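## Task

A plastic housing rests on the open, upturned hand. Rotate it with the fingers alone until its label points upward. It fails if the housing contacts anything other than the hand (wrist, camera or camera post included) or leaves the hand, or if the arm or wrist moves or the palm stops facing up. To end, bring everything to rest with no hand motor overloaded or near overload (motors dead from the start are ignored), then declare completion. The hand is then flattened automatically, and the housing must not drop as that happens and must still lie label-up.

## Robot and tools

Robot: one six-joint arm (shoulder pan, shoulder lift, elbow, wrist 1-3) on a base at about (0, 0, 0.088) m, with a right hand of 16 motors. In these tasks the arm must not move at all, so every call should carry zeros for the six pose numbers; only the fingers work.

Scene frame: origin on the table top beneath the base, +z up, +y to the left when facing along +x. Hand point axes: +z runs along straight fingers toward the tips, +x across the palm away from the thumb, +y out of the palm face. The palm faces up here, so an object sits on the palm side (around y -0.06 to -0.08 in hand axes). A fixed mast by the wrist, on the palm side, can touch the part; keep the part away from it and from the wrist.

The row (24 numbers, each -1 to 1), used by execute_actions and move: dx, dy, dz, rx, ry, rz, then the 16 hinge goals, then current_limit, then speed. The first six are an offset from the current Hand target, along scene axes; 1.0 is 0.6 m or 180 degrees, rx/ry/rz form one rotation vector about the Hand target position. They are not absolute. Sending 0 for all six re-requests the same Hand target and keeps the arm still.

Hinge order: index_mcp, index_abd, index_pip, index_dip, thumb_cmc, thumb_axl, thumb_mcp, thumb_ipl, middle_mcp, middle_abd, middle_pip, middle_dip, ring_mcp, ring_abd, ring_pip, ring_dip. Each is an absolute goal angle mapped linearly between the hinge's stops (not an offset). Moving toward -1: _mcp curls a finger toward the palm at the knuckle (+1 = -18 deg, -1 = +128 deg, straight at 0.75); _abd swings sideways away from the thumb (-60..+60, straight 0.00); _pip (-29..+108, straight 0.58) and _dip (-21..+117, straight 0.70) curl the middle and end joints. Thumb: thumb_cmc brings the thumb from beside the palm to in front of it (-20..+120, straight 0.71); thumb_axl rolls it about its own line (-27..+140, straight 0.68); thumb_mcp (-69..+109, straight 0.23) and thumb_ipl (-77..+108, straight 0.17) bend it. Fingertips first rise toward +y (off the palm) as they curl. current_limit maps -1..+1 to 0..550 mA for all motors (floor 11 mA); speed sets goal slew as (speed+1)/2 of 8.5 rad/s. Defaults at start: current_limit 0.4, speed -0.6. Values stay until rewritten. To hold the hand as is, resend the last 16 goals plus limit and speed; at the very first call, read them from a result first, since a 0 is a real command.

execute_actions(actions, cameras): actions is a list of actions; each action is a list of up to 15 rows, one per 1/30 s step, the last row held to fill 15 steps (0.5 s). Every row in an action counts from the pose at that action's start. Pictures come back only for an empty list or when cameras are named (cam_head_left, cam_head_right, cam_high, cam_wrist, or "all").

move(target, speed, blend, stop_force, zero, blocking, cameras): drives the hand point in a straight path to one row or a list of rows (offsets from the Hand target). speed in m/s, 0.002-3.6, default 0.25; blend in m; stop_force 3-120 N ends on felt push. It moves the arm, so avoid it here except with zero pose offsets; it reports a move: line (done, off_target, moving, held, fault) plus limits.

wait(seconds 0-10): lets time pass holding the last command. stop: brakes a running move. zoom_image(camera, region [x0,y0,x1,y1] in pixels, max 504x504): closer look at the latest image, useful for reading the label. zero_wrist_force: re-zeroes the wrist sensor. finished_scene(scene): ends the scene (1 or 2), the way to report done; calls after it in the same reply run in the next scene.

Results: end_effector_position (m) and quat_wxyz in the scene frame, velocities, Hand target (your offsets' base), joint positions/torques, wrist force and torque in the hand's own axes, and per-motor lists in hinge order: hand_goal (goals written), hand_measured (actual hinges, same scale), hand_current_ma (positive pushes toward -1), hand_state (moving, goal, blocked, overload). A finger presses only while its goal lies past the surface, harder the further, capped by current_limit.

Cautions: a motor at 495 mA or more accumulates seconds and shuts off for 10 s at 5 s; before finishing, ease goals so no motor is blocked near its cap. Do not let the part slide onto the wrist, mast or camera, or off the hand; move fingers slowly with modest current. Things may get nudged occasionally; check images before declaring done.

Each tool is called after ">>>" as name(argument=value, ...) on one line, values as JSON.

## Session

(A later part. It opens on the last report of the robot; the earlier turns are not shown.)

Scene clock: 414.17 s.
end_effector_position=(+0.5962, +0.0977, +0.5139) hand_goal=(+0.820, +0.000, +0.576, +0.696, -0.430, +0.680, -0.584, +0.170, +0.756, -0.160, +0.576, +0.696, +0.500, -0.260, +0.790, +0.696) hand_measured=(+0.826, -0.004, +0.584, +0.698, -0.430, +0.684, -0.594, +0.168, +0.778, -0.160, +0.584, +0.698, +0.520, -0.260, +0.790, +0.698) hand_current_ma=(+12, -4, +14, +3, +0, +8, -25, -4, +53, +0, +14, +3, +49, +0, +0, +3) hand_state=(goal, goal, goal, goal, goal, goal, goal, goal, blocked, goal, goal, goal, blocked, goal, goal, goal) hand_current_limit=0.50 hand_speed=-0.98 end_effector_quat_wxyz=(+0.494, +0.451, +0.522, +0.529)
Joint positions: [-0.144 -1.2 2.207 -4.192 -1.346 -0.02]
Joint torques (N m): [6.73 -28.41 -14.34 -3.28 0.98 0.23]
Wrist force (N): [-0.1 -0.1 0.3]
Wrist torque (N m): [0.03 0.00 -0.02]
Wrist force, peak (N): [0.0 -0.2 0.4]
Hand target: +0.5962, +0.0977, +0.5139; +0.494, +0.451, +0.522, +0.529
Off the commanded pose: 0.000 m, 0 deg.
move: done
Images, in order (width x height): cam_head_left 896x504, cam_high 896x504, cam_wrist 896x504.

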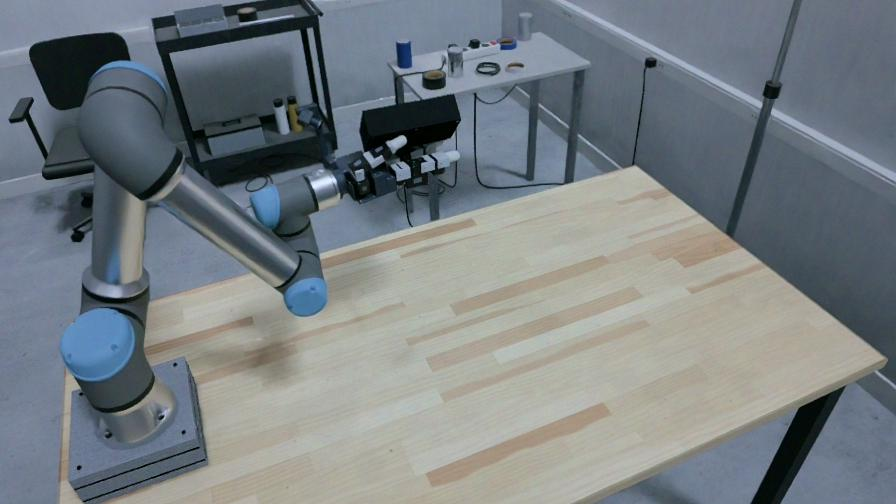

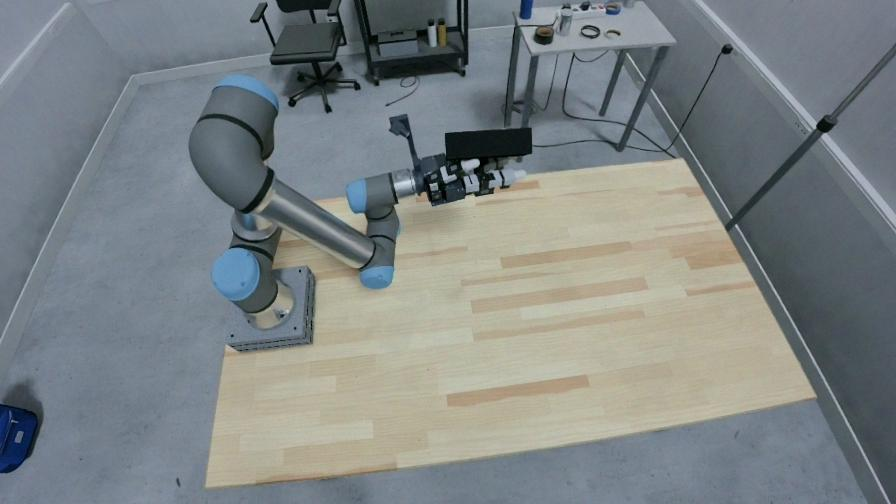

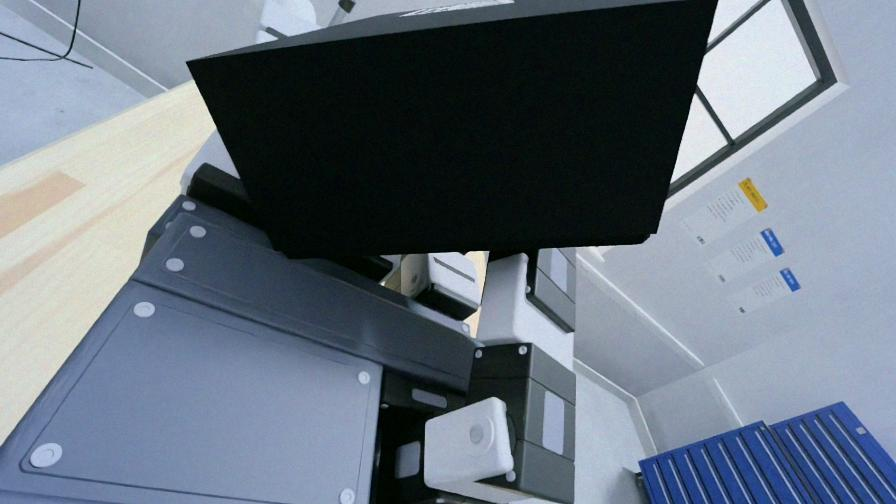

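>>> move(target=[[0,0,0,0,0,0, 0.37,0.03,0.985,0.696, -0.43,0.68,-0.584,0.17, 0.755,-0.16,0.576,0.696, 0.50,-0.26,0.79,0.696, 0.5,-0.96],[0,0,0,0,0,0, 0.37,0.03,0.985,0.696, -0.33,0.68,-0.584,0.17, 0.755,-0.16,0.576,0.696, 0.50,-0.26,0.79,0.696, 0.5,-0.98]], cameras=["cam_wrist","cam_head_left","cam_high"])

>>> zoom_image(camera="cam_head_left", region=[340, 50, 490, 220])

>>> zoom_image(camera="cam_high", region=[420, 80, 560, 210])

Scene clock: 421.07 s.
end_effector_position=(+0.5962, +0.0977, +0.5139) hand_goal=(+0.370, +0.030, +0.986, +0.696, -0.330, +0.680, -0.584, +0.170, +0.756, -0.160, +0.576, +0.696, +0.500, -0.260, +0.790, +0.696) hand_measured=(+0.390, +0.026, +0.986, +0.698, -0.330, +0.684, -0.594, +0.168, +0.778, -0.160, +0.584, +0.698, +0.520, -0.260, +0.790, +0.698) hand_current_ma=(+50, -3, +0, +3, +1, +8, -25, -4, +53, +0, +15, +3, +49, +0, +0, +3) hand_state=(blocked, goal, goal, goal, goal, goal, goal, goal, blocked, goal, goal, goal, blocked, goal, goal, goal) hand_current_limit=0.50 hand_speed=-0.98 end_effector_quat_wxyz=(+0.494, +0.451, +0.522, +0.529)
Joint positions: [-0.144 -1.2 2.207 -4.192 -1.346 -0.02]
Joint torques (N m): [6.58 -28.46 -14.2 -3.45 0.92 0.17]
Wrist force (N): [0.2 0.0 0.1]
Wrist torque (N m): [0.05 -0.04 0.01]
Wrist force, peak (N): [-0.5 0.0 -0.1]
Hand target: +0.5962, +0.0977, +0.5139; +0.494, +0.451, +0.522, +0.529
Off the commanded pose: 0.000 m, 0 deg.
move: done
Images, in order (width x height): cam_head_left 896x504, cam_high 896x504, cam_wrist 896x504.

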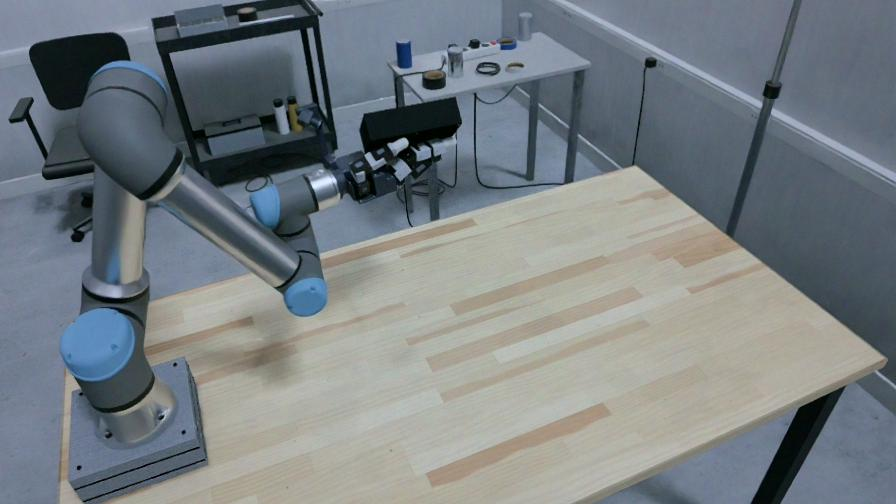

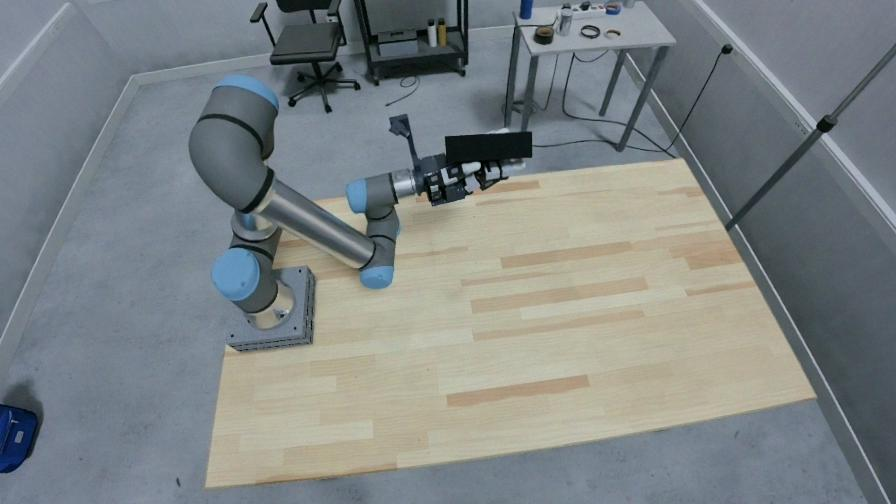

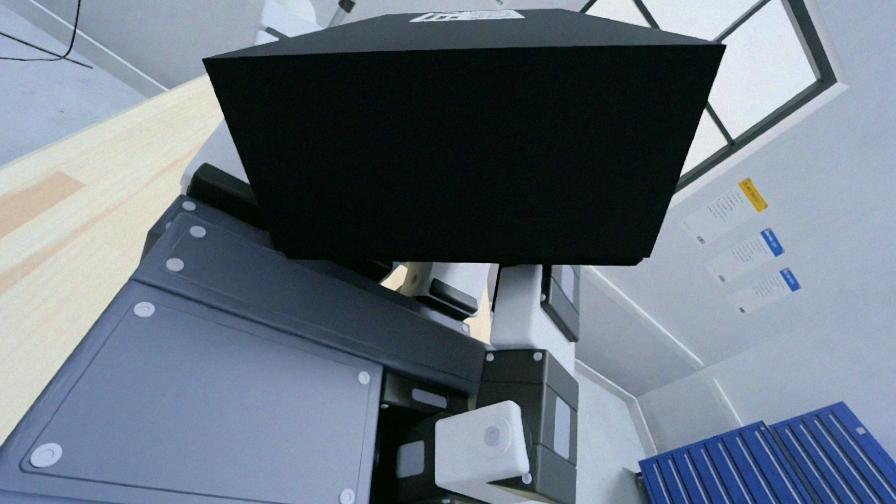

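Scaled by 2.965.

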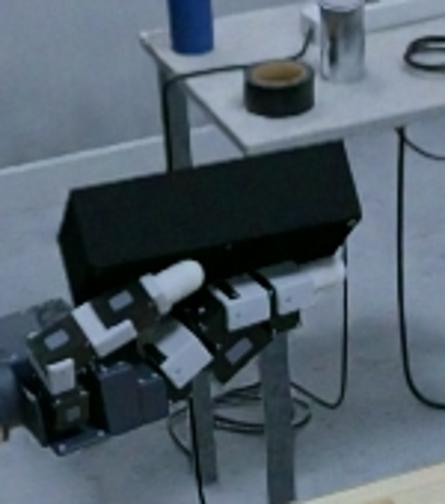

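Scaled by 3.600.

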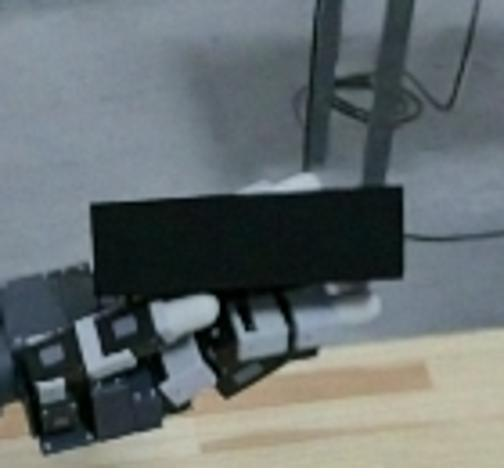

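>>> move(target=[[0,0,0,0,0,0, 0.37,0.03,0.985,0.696, -0.22,0.68,-0.584,0.17, 0.755,-0.16,0.576,0.696, 0.50,-0.26,0.79,0.696, 0.5,-0.98],[0,0,0,0,0,0, 0.37,0.03,0.985,0.696, -0.14,0.68,-0.584,0.17, 0.755,-0.16,0.576,0.696, 0.50,-0.26,0.79,0.696, 0.5,-0.98]], cameras=["cam_wrist","cam_head_left","cam_high"])

>>> zoom_image(camera="cam_head_left", region=[340, 50, 490, 220])

>>> zoom_image(camera="cam_high", region=[420, 80, 560, 210])

Scene clock: 425.07 s.
end_effector_position=(+0.5962, +0.0977, +0.5139) hand_goal=(+0.370, +0.030, +0.986, +0.696, -0.140, +0.680, -0.584, +0.170, +0.756, -0.160, +0.576, +0.696, +0.500, -0.260, +0.790, +0.696) hand_measured=(+0.390, +0.028, +0.992, +0.698, -0.138, +0.684, -0.594, +0.168, +0.778, -0.160, +0.584, +0.698, +0.520, -0.260, +0.790, +0.698) hand_current_ma=(+50, -1, +8, +3, +2, +8, -25, -4, +53, +0, +12, +3, +49, +0, +0, +3) hand_state=(blocked, goal, goal, goal, goal, goal, goal, goal, blocked, goal, goal, goal, blocked, goal, goal, goal) hand_current_limit=0.50 hand_speed=-0.98 end_effector_quat_wxyz=(+0.494, +0.451, +0.522, +0.529)
Joint positions: [-0.144 -1.2 2.207 -4.192 -1.346 -0.02]
Joint torques (N m): [6.23 -29.11 -14.18 -3.31 0.89 0.18]
Wrist force (N): [-0.2 -0.2 -0.1]
Wrist torque (N m): [0.03 0.02 -0.02]
Wrist force, peak (N): [-0.3 -0.1 0.4]
Hand target: +0.5962, +0.0977, +0.5139; +0.494, +0.451, +0.522, +0.529
Off the commanded pose: 0.000 m, 0 deg.
move: done
Images, in order (width x height): cam_head_left 896x504, cam_high 896x504, cam_wrist 896x504.

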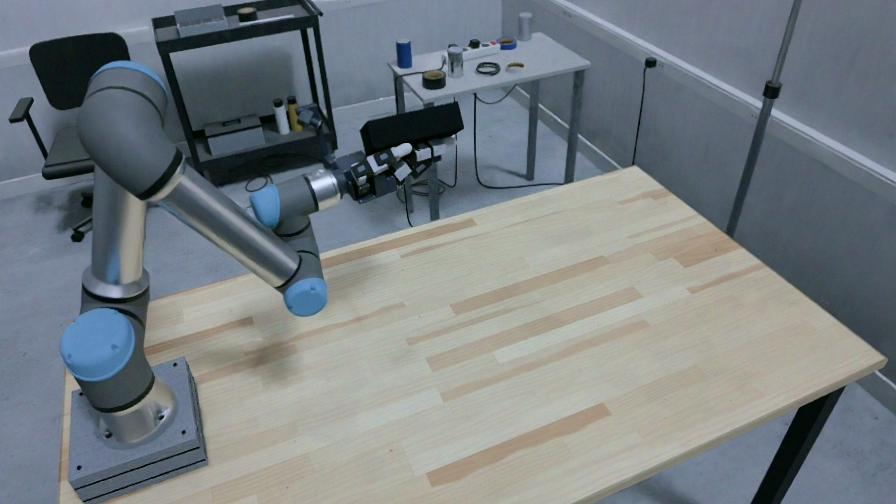

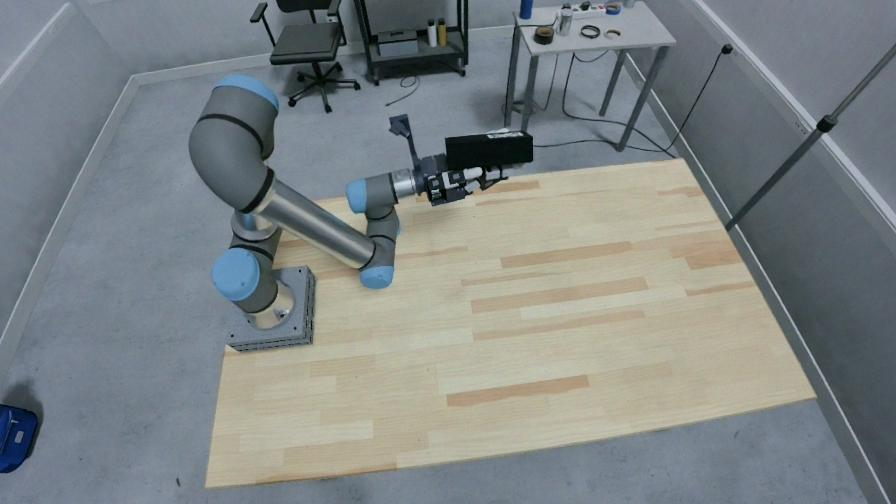

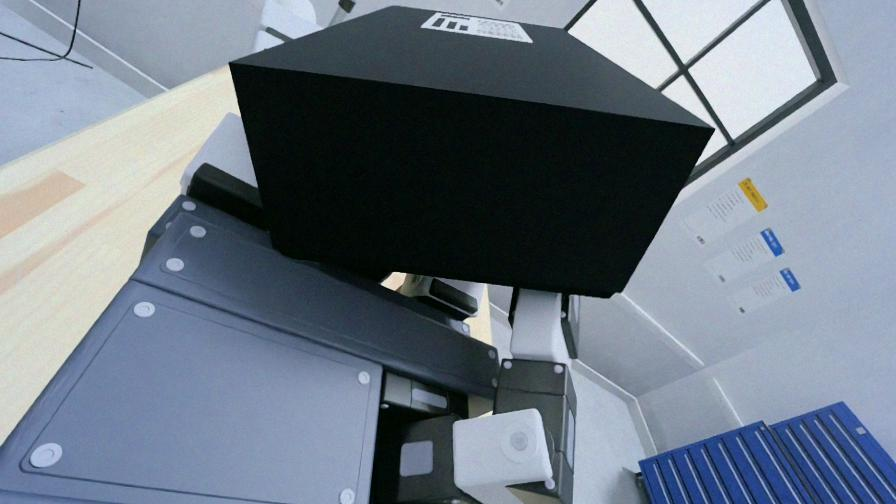

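Scaled by 2.965.

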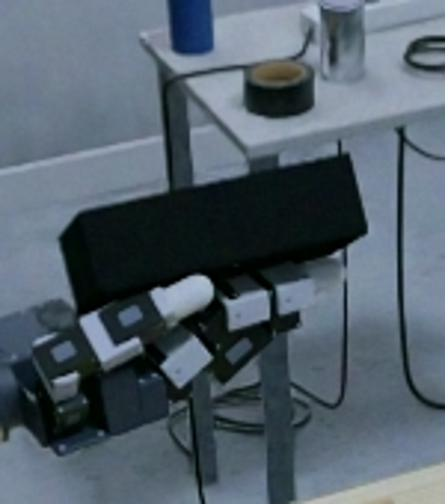

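Scaled by 3.600.

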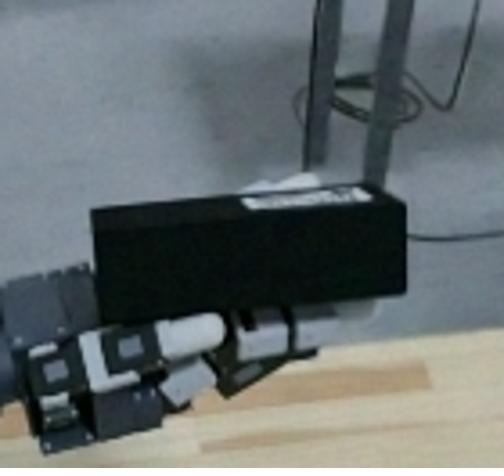

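>>> move(target=[[0,0,0,0,0,0, 0.37,0.03,0.985,0.696, -0.03,0.68,-0.584,0.17, 0.755,-0.16,0.576,0.696, 0.50,-0.26,0.79,0.696, 0.5,-0.98]], cameras=["cam_wrist","cam_head_left","cam_high"])

>>> zoom_image(camera="cam_head_left", region=[340, 50, 490, 220])

>>> zoom_image(camera="cam_high", region=[420, 80, 560, 210])

Scene clock: 427.40 s.
end_effector_position=(+0.5962, +0.0977, +0.5139) hand_goal=(+0.370, +0.030, +0.986, +0.696, -0.030, +0.680, -0.584, +0.170, +0.756, -0.160, +0.576, +0.696, +0.500, -0.260, +0.790, +0.696) hand_measured=(+0.390, +0.028, +0.992, +0.698, -0.030, +0.684, -0.592, +0.168, +0.778, -0.160, +0.582, +0.698, +0.520, -0.260, +0.790, +0.698) hand_current_ma=(+50, -1, +9, +3, +1, +8, -21, -4, +53, +0, +11, +3, +49, +0, +0, +3) hand_state=(blocked, goal, goal, goal, goal, goal, goal, goal, blocked, goal, goal, goal, blocked, goal, goal, goal) hand_current_limit=0.50 hand_speed=-0.98 end_effector_quat_wxyz=(+0.494, +0.451, +0.522, +0.529)
Joint positions: [-0.144 -1.2 2.207 -4.192 -1.346 -0.02]
Joint torques (N m): [6.53 -28.49 -14.15 -3.34 0.89 0.16]
Wrist force (N): [-0.3 0.0 0.3]
Wrist torque (N m): [0.03 0.02 -0.01]
Wrist force, peak (N): [0.2 -0.3 0.6]
Hand target: +0.5962, +0.0977, +0.5139; +0.494, +0.451, +0.522, +0.529
Off the commanded pose: 0.000 m, 0 deg.
move: done
Images, in order (width x height): cam_head_left 896x504, cam_high 896x504, cam_wrist 896x504.

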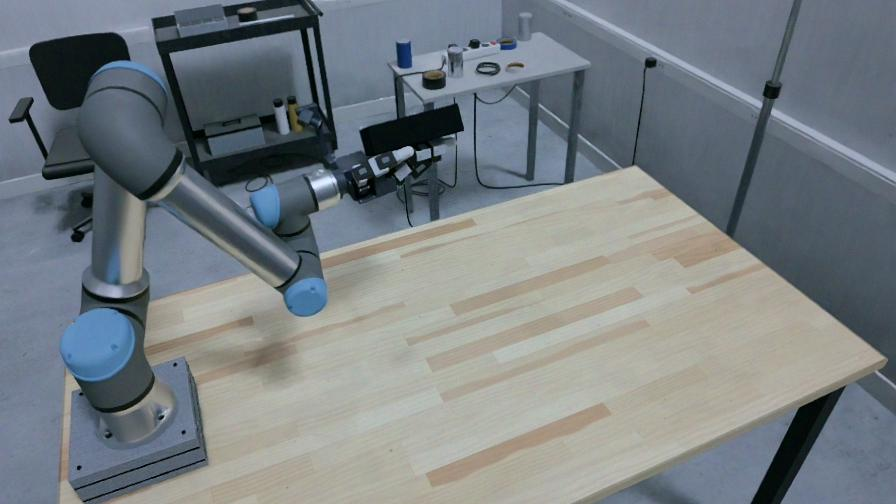

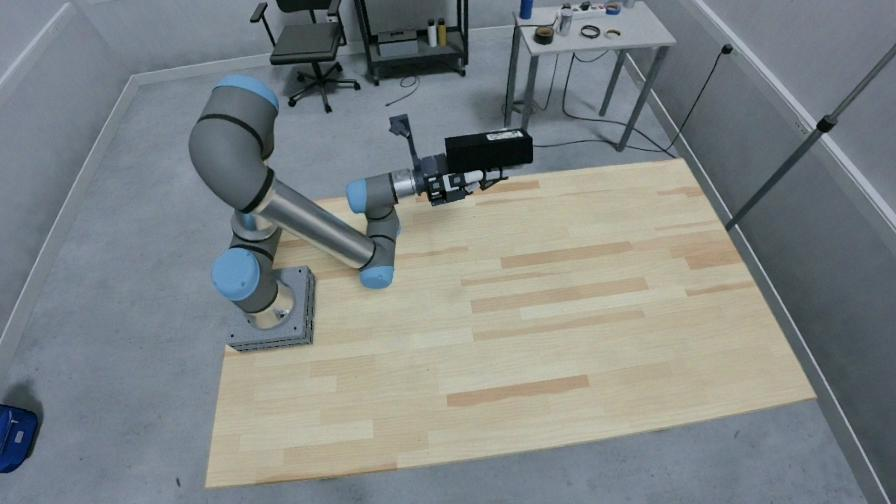

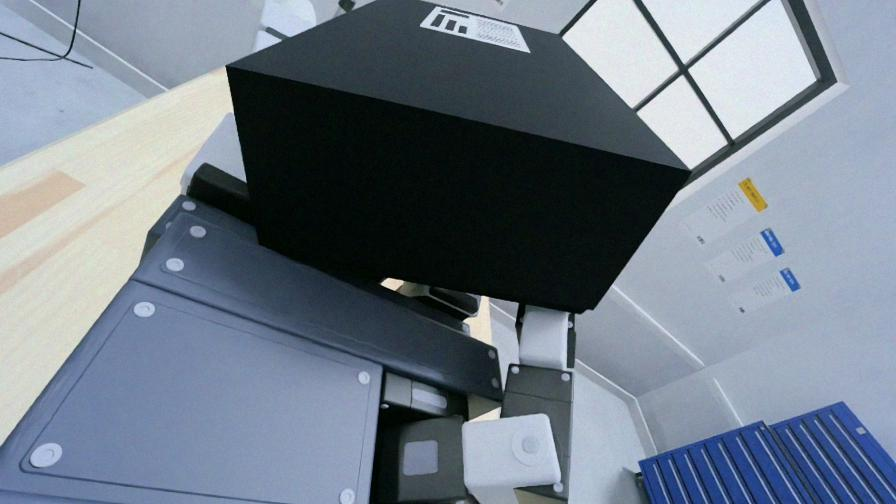

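Scaled by 2.965.

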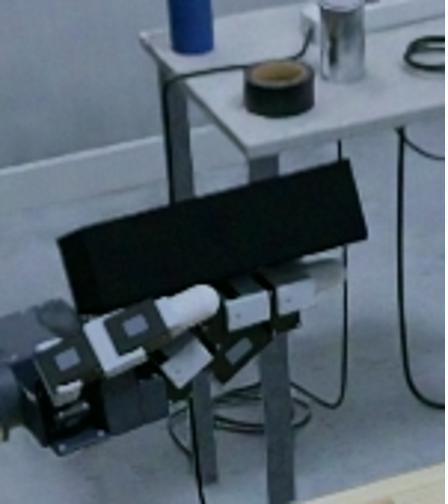

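Scaled by 3.600.

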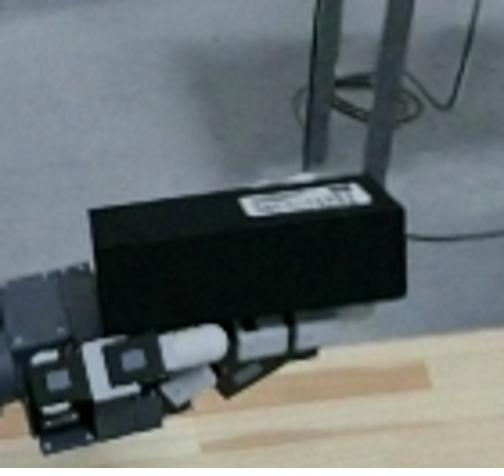

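>>> move(target=[[0,0,0,0,0,0, 0.37,0.03,0.985,0.696, 0.08,0.68,-0.584,0.17, 0.755,-0.16,0.576,0.696, 0.50,-0.26,0.79,0.696, 0.5,-0.98]], cameras=["cam_wrist","cam_head_left","cam_high"])

>>> zoom_image(camera="cam_head_left", region=[340, 50, 490, 220])

>>> zoom_image(camera="cam_high", region=[420, 80, 560, 210])

Scene clock: 431.47 s.
end_effector_position=(+0.5962, +0.0977, +0.5139) hand_goal=(+0.370, +0.030, +0.986, +0.696, +0.080, +0.680, -0.584, +0.170, +0.756, -0.160, +0.576, +0.696, +0.500, -0.260, +0.790, +0.696) hand_measured=(+0.390, +0.028, +0.992, +0.698, +0.082, +0.684, -0.592, +0.168, +0.778, -0.160, +0.582, +0.698, +0.520, -0.260, +0.790, +0.698) hand_current_ma=(+50, -1, +9, +3, +1, +8, -19, -4, +53, +0, +11, +3, +49, +0, +0, +3) hand_state=(blocked, goal, goal, goal, goal, goal, goal, goal, blocked, goal, goal, goal, blocked, goal, goal, goal) hand_current_limit=0.50 hand_speed=-0.98 end_effector_quat_wxyz=(+0.494, +0.451, +0.522, +0.529)
Joint positions: [-0.144 -1.2 2.207 -4.192 -1.346 -0.02]
Joint torques (N m): [6.25 -28.82 -14.53 -3.42 0.79 0.2]
Wrist force (N): [0.1 0.0 0.1]
Wrist torque (N m): [0.04 -0.02 0.02]
Wrist force, peak (N): [-0.4 -0.1 0.0]
Hand target: +0.5962, +0.0977, +0.5139; +0.494, +0.451, +0.522, +0.529
Off the commanded pose: 0.000 m, 0 deg.
move: done
Images, in order (width x height): cam_head_left 896x504, cam_high 896x504, cam_wrist 896x504.

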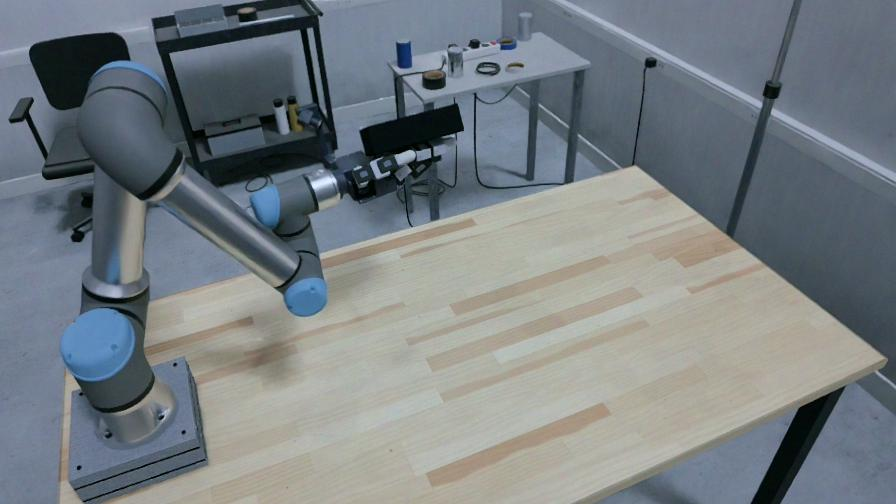

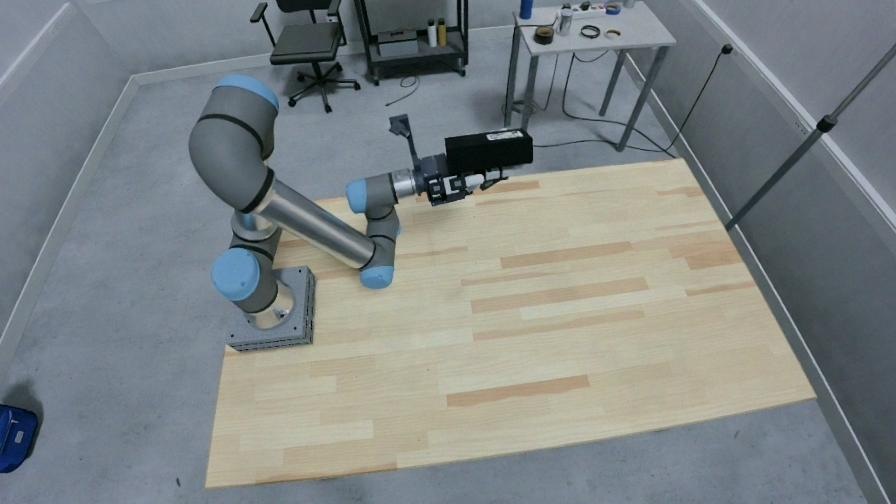

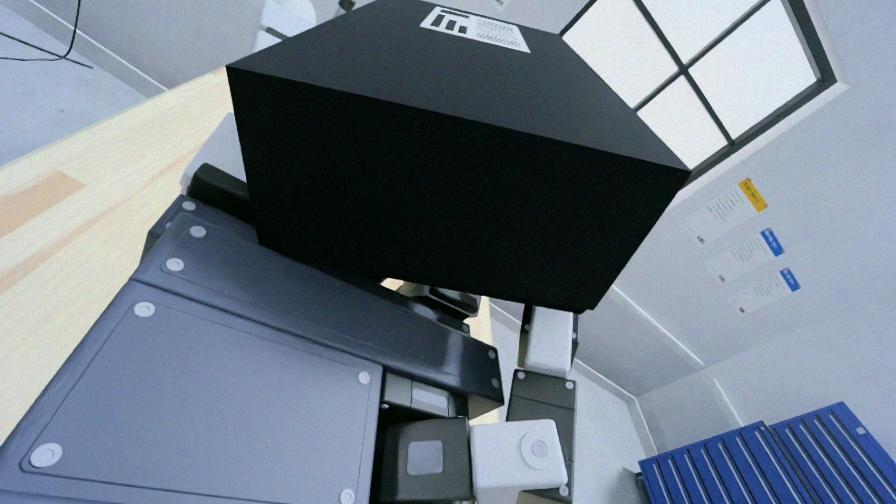

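Scaled by 2.965.

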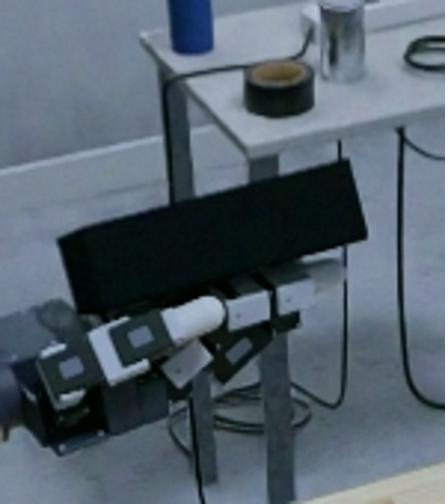

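Scaled by 3.600.

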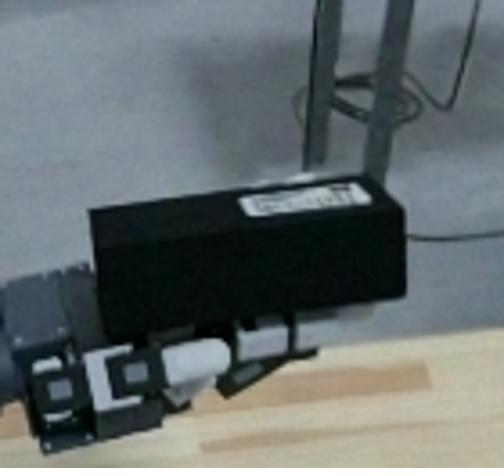

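>>> move(target=[[0,0,0,0,0,0, 0.37,0.03,0.985,0.696, 0.714,0.68,-0.584,0.17, 0.755,-0.16,0.576,0.696, 0.50,-0.26,0.79,0.696, 0.5,-0.94],[0,0,0,0,0,0, 0.55,0.03,0.80,0.696, 0.714,0.68,-0.584,0.17, 0.755,-0.16,0.576,0.696, 0.50,-0.26,0.79,0.696, 0.5,-0.98]], cameras=["cam_wrist","cam_head_left","cam_high"])

>>> zoom_image(camera="cam_head_left", region=[340, 50, 490, 220])

>>> zoom_image(camera="cam_high", region=[420, 80, 560, 210])

Scene clock: 438.90 s.
end_effector_position=(+0.5962, +0.0977, +0.5139) hand_goal=(+0.550, +0.030, +0.800, +0.696, +0.714, +0.680, -0.584, +0.170, +0.756, -0.160, +0.576, +0.696, +0.500, -0.260, +0.790, +0.696) hand_measured=(+0.568, +0.028, +0.808, +0.698, +0.716, +0.684, -0.586, +0.168, +0.778, -0.160, +0.582, +0.698, +0.520, -0.260, +0.790, +0.698) hand_current_ma=(+39, -1, +14, +3, +3, +8, -4, -4, +53, +0, +11, +3, +49, +0, +0, +3) hand_state=(goal, goal, goal, goal, goal, goal, goal, goal, blocked, goal, goal, goal, blocked, goal, goal, goal) hand_current_limit=0.50 hand_speed=-0.98 end_effector_quat_wxyz=(+0.494, +0.451, +0.522, +0.529)
Joint positions: [-0.144 -1.2 2.207 -4.192 -1.346 -0.02]
Joint torques (N m): [5.93 -29.23 -14.52 -3.38 0.73 -0.03]
Wrist force (N): [-0.1 -0.2 0.1]
Wrist torque (N m): [0.03 0.01 0.01]
Wrist force, peak (N): [0.0 -0.4 0.3]
Hand target: +0.5962, +0.0977, +0.5139; +0.494, +0.451, +0.522, +0.529
Off the commanded pose: 0.000 m, 0 deg.
move: done
Images, in order (width x height): cam_head_left 896x504, cam_high 896x504, cam_wrist 896x504.

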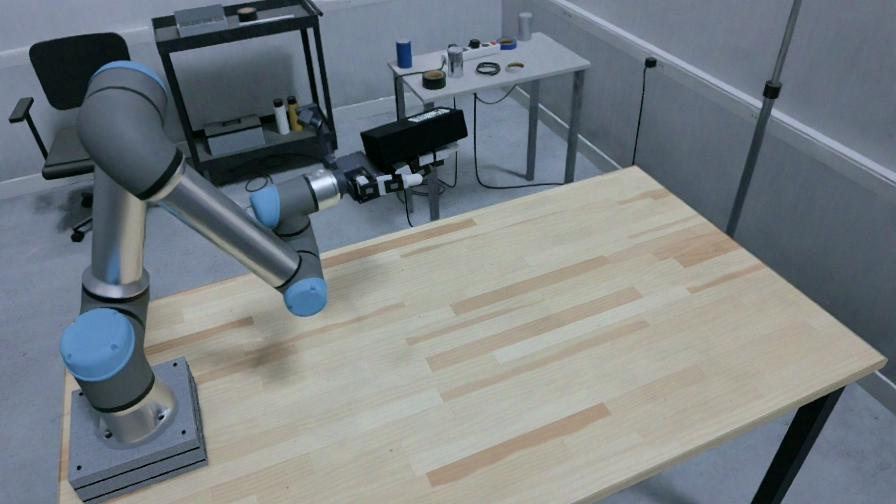

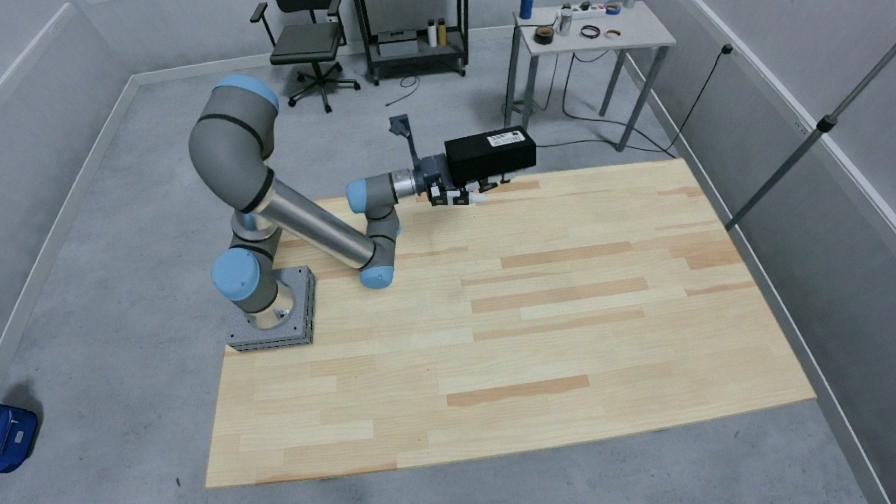

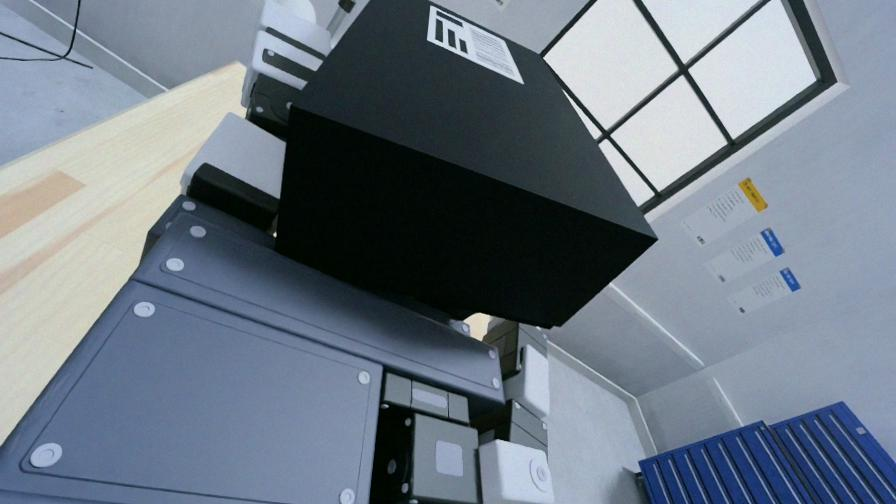

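Scaled by 2.965.

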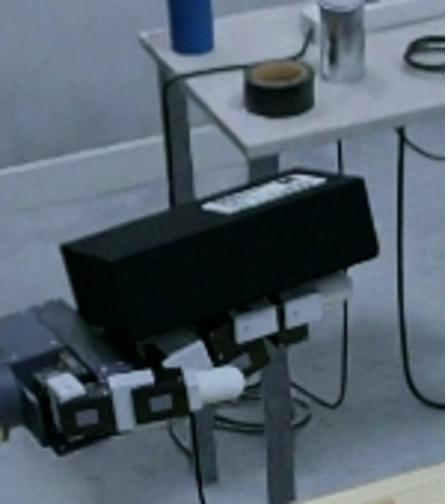

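Scaled by 3.600.

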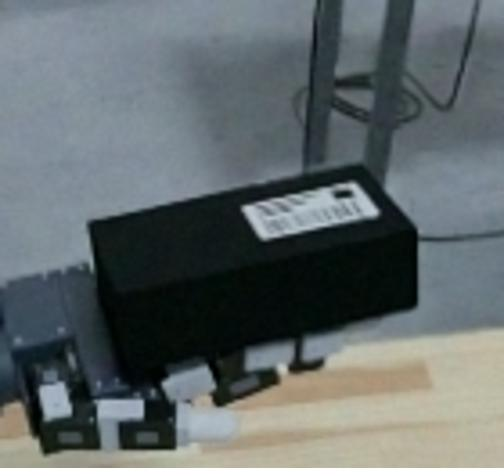

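>>> move(target=[[0,0,0,0,0,0, 0.745,0.03,0.585,0.696, 0.714,0.68,-0.584,0.17, 0.755,-0.16,0.576,0.696, 0.50,-0.26,0.79,0.696, 0.5,-0.98]], cameras=["cam_wrist","cam_head_left","cam_high"])

>>> zoom_image(camera="cam_head_left", region=[340, 50, 490, 220])

>>> zoom_image(camera="cam_high", region=[420, 80, 560, 210])

Scene clock: 442.67 s.
end_effector_position=(+0.5962, +0.0977, +0.5139) hand_goal=(+0.746, +0.030, +0.586, +0.696, +0.714, +0.680, -0.584, +0.170, +0.756, -0.160, +0.576, +0.696, +0.500, -0.260, +0.790, +0.696) hand_measured=(+0.756, +0.028, +0.598, +0.698, +0.720, +0.686, -0.586, +0.168, +0.778, -0.160, +0.584, +0.698, +0.520, -0.260, +0.790, +0.698) hand_current_ma=(+19, -1, +23, +3, +10, +13, -4, -4, +54, +0, +15, +3, +49, +0, +0, +3) hand_state=(goal, goal, goal, goal, goal, goal, goal, goal, blocked, goal, goal, goal, blocked, goal, goal, goal) hand_current_limit=0.50 hand_speed=-0.98 end_effector_quat_wxyz=(+0.494, +0.451, +0.522, +0.529)
Joint positions: [-0.144 -1.2 2.207 -4.192 -1.346 -0.02]
Joint torques (N m): [6.03 -29.25 -14.79 -3.47 0.62 0]
Wrist force (N): [0.0 -0.1 0.1]
Wrist torque (N m): [0.06 -0.01 0.03]
Wrist force, peak (N): [-0.2 -0.4 0.4]
Hand target: +0.5962, +0.0977, +0.5139; +0.494, +0.451, +0.522, +0.529
Off the commanded pose: 0.000 m, 0 deg.
move: done
Images, in order (width x height): cam_head_left 896x504, cam_high 896x504, cam_wrist 896x504.

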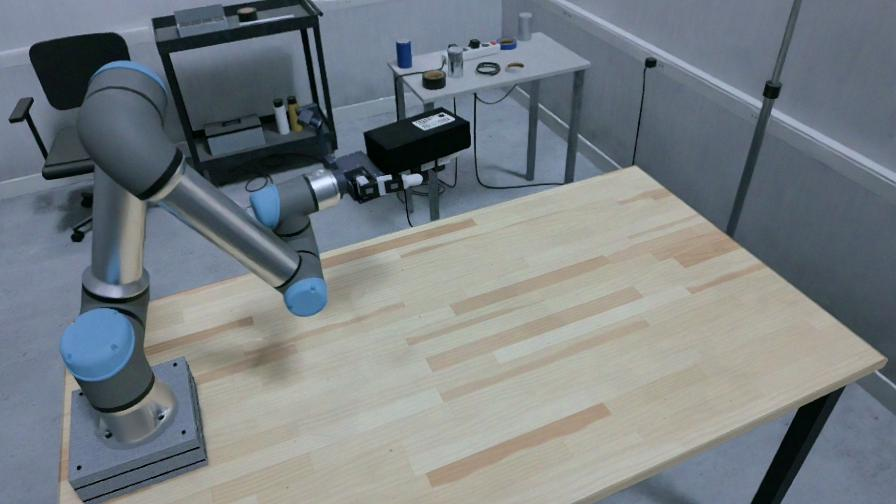

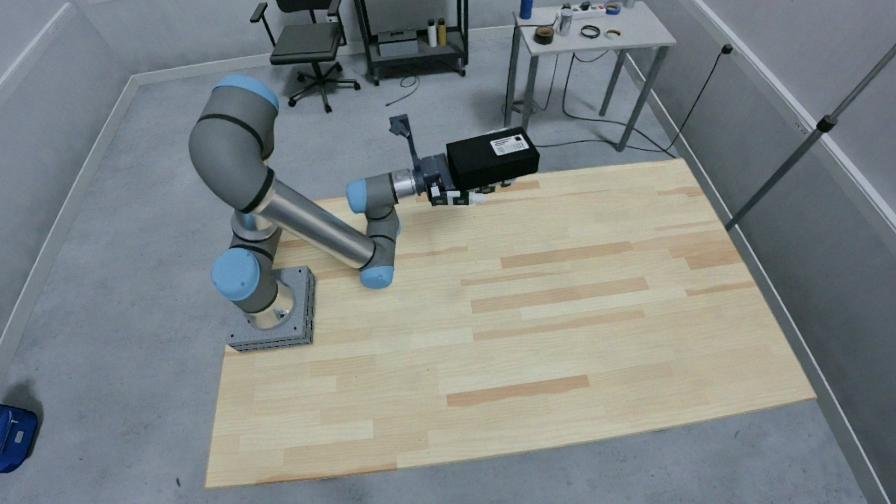

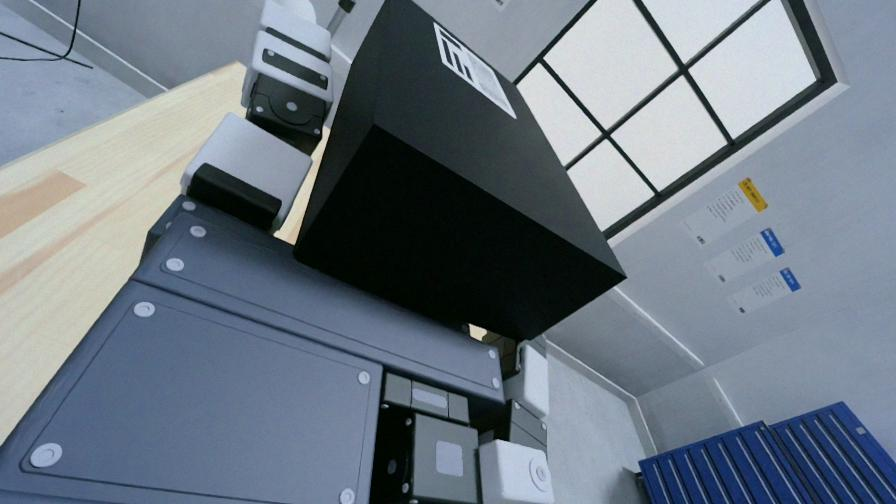

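Scaled by 2.965.

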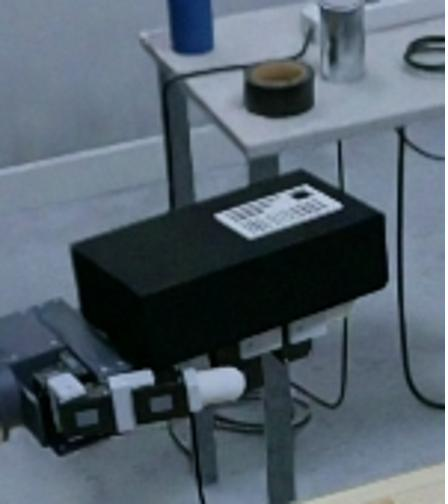

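Scaled by 3.600.

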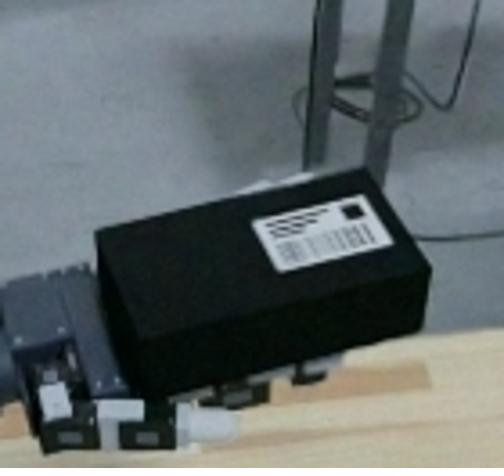

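>>> move(target=[[0,0,0,0,0,0, 0.75,0.03,0.58,0.696, 0.714,0.68,-0.2,0.17, 0.755,-0.16,0.576,0.696, 0.80,-0.26,0.576,0.696, 0.5,-0.96],[0,0,0,0,0,0, 0.75,0.03,0.58,0.696, 0.714,0.68,0.23,0.17, 0.755,-0.16,0.576,0.696, 0.80,0.0,0.576,0.696, 0.5,-0.95],[0,0,0,0,0,0, 0.75,0.03,0.58,0.696, 0.714,0.68,0.23,0.17, 0.755,-0.16,0.576,0.696, 0.755,0.0,0.576,0.696, 0.5,-0.97]], cameras=["cam_wrist","cam_head_left","cam_high"])

>>> zoom_image(camera="cam_head_left", region=[340, 50, 490, 220])

>>> zoom_image(camera="cam_high", region=[420, 80, 560, 210])

Scene clock: 452.97 s.
end_effector_position=(+0.5962, +0.0977, +0.5139) hand_goal=(+0.750, +0.030, +0.580, +0.696, +0.714, +0.680, +0.230, +0.170, +0.756, -0.160, +0.576, +0.696, +0.756, +0.000, +0.576, +0.696) hand_measured=(+0.770, +0.028, +0.590, +0.698, +0.720, +0.682, +0.228, +0.168, +0.778, -0.160, +0.584, +0.698, +0.776, -0.004, +0.584, +0.698) hand_current_ma=(+48, -1, +17, +3, +10, +3, -3, -4, +51, +0, +12, +3, +50, -4, +13, +3) hand_state=(blocked, goal, goal, goal, goal, goal, goal, goal, blocked, goal, goal, goal, blocked, goal, goal, goal) hand_current_limit=0.50 hand_speed=-0.97 end_effector_quat_wxyz=(+0.494, +0.451, +0.522, +0.529)
Joint positions: [-0.144 -1.2 2.207 -4.192 -1.346 -0.02]
Joint torques (N m): [6.93 -29.06 -14.14 -3.63 0.34 -0.13]
Wrist force (N): [0.0 -0.1 0.0]
Wrist torque (N m): [0.02 -0.01 0.07]
Wrist force, peak (N): [0.4 0.0 0.4]
Hand target: +0.5962, +0.0977, +0.5139; +0.494, +0.451, +0.522, +0.529
Off the commanded pose: 0.000 m, 0 deg.
move: done
Images, in order (width x height): cam_head_left 896x504, cam_high 896x504, cam_wrist 896x504.

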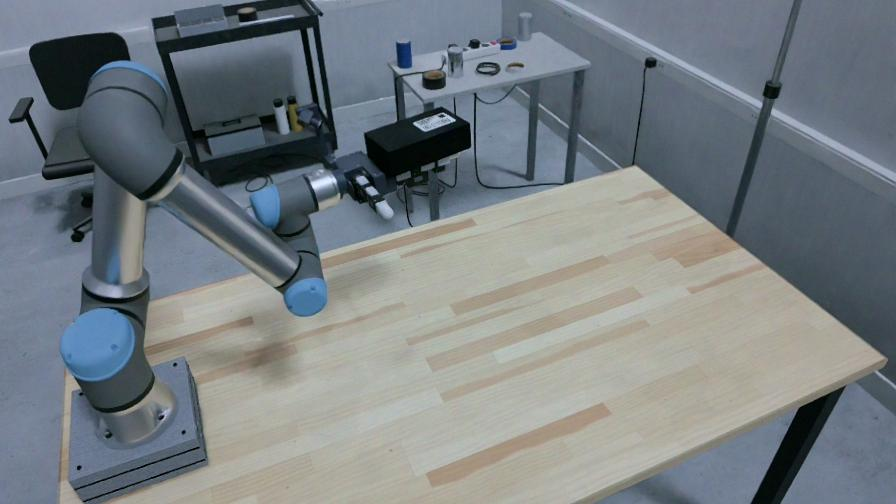

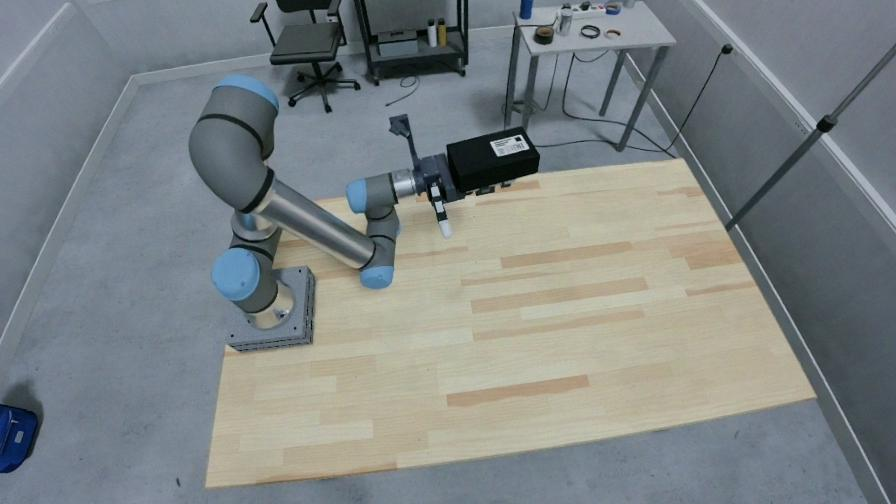

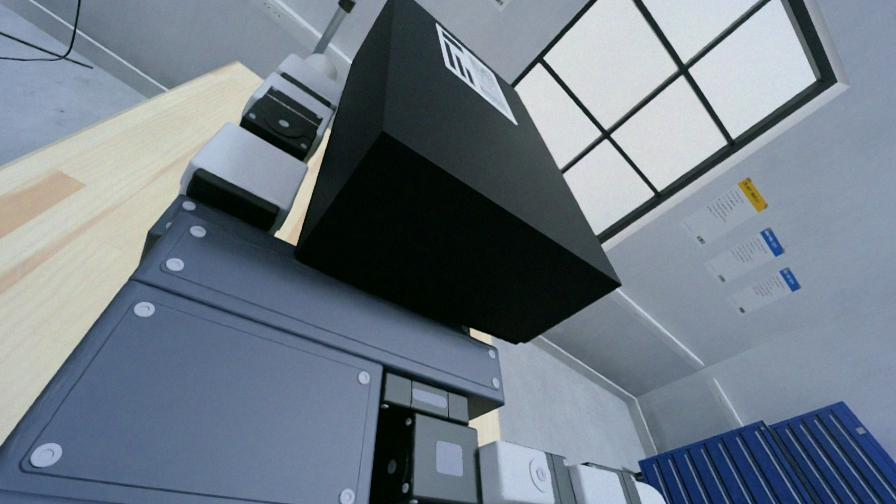

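Scaled by 2.965.

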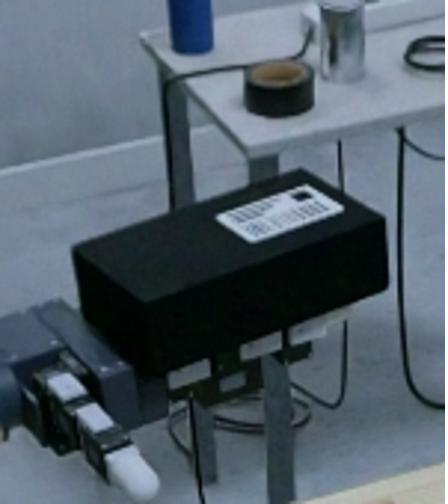

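Scaled by 3.600.

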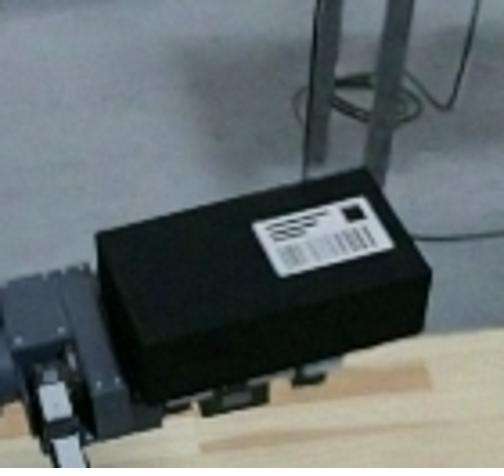

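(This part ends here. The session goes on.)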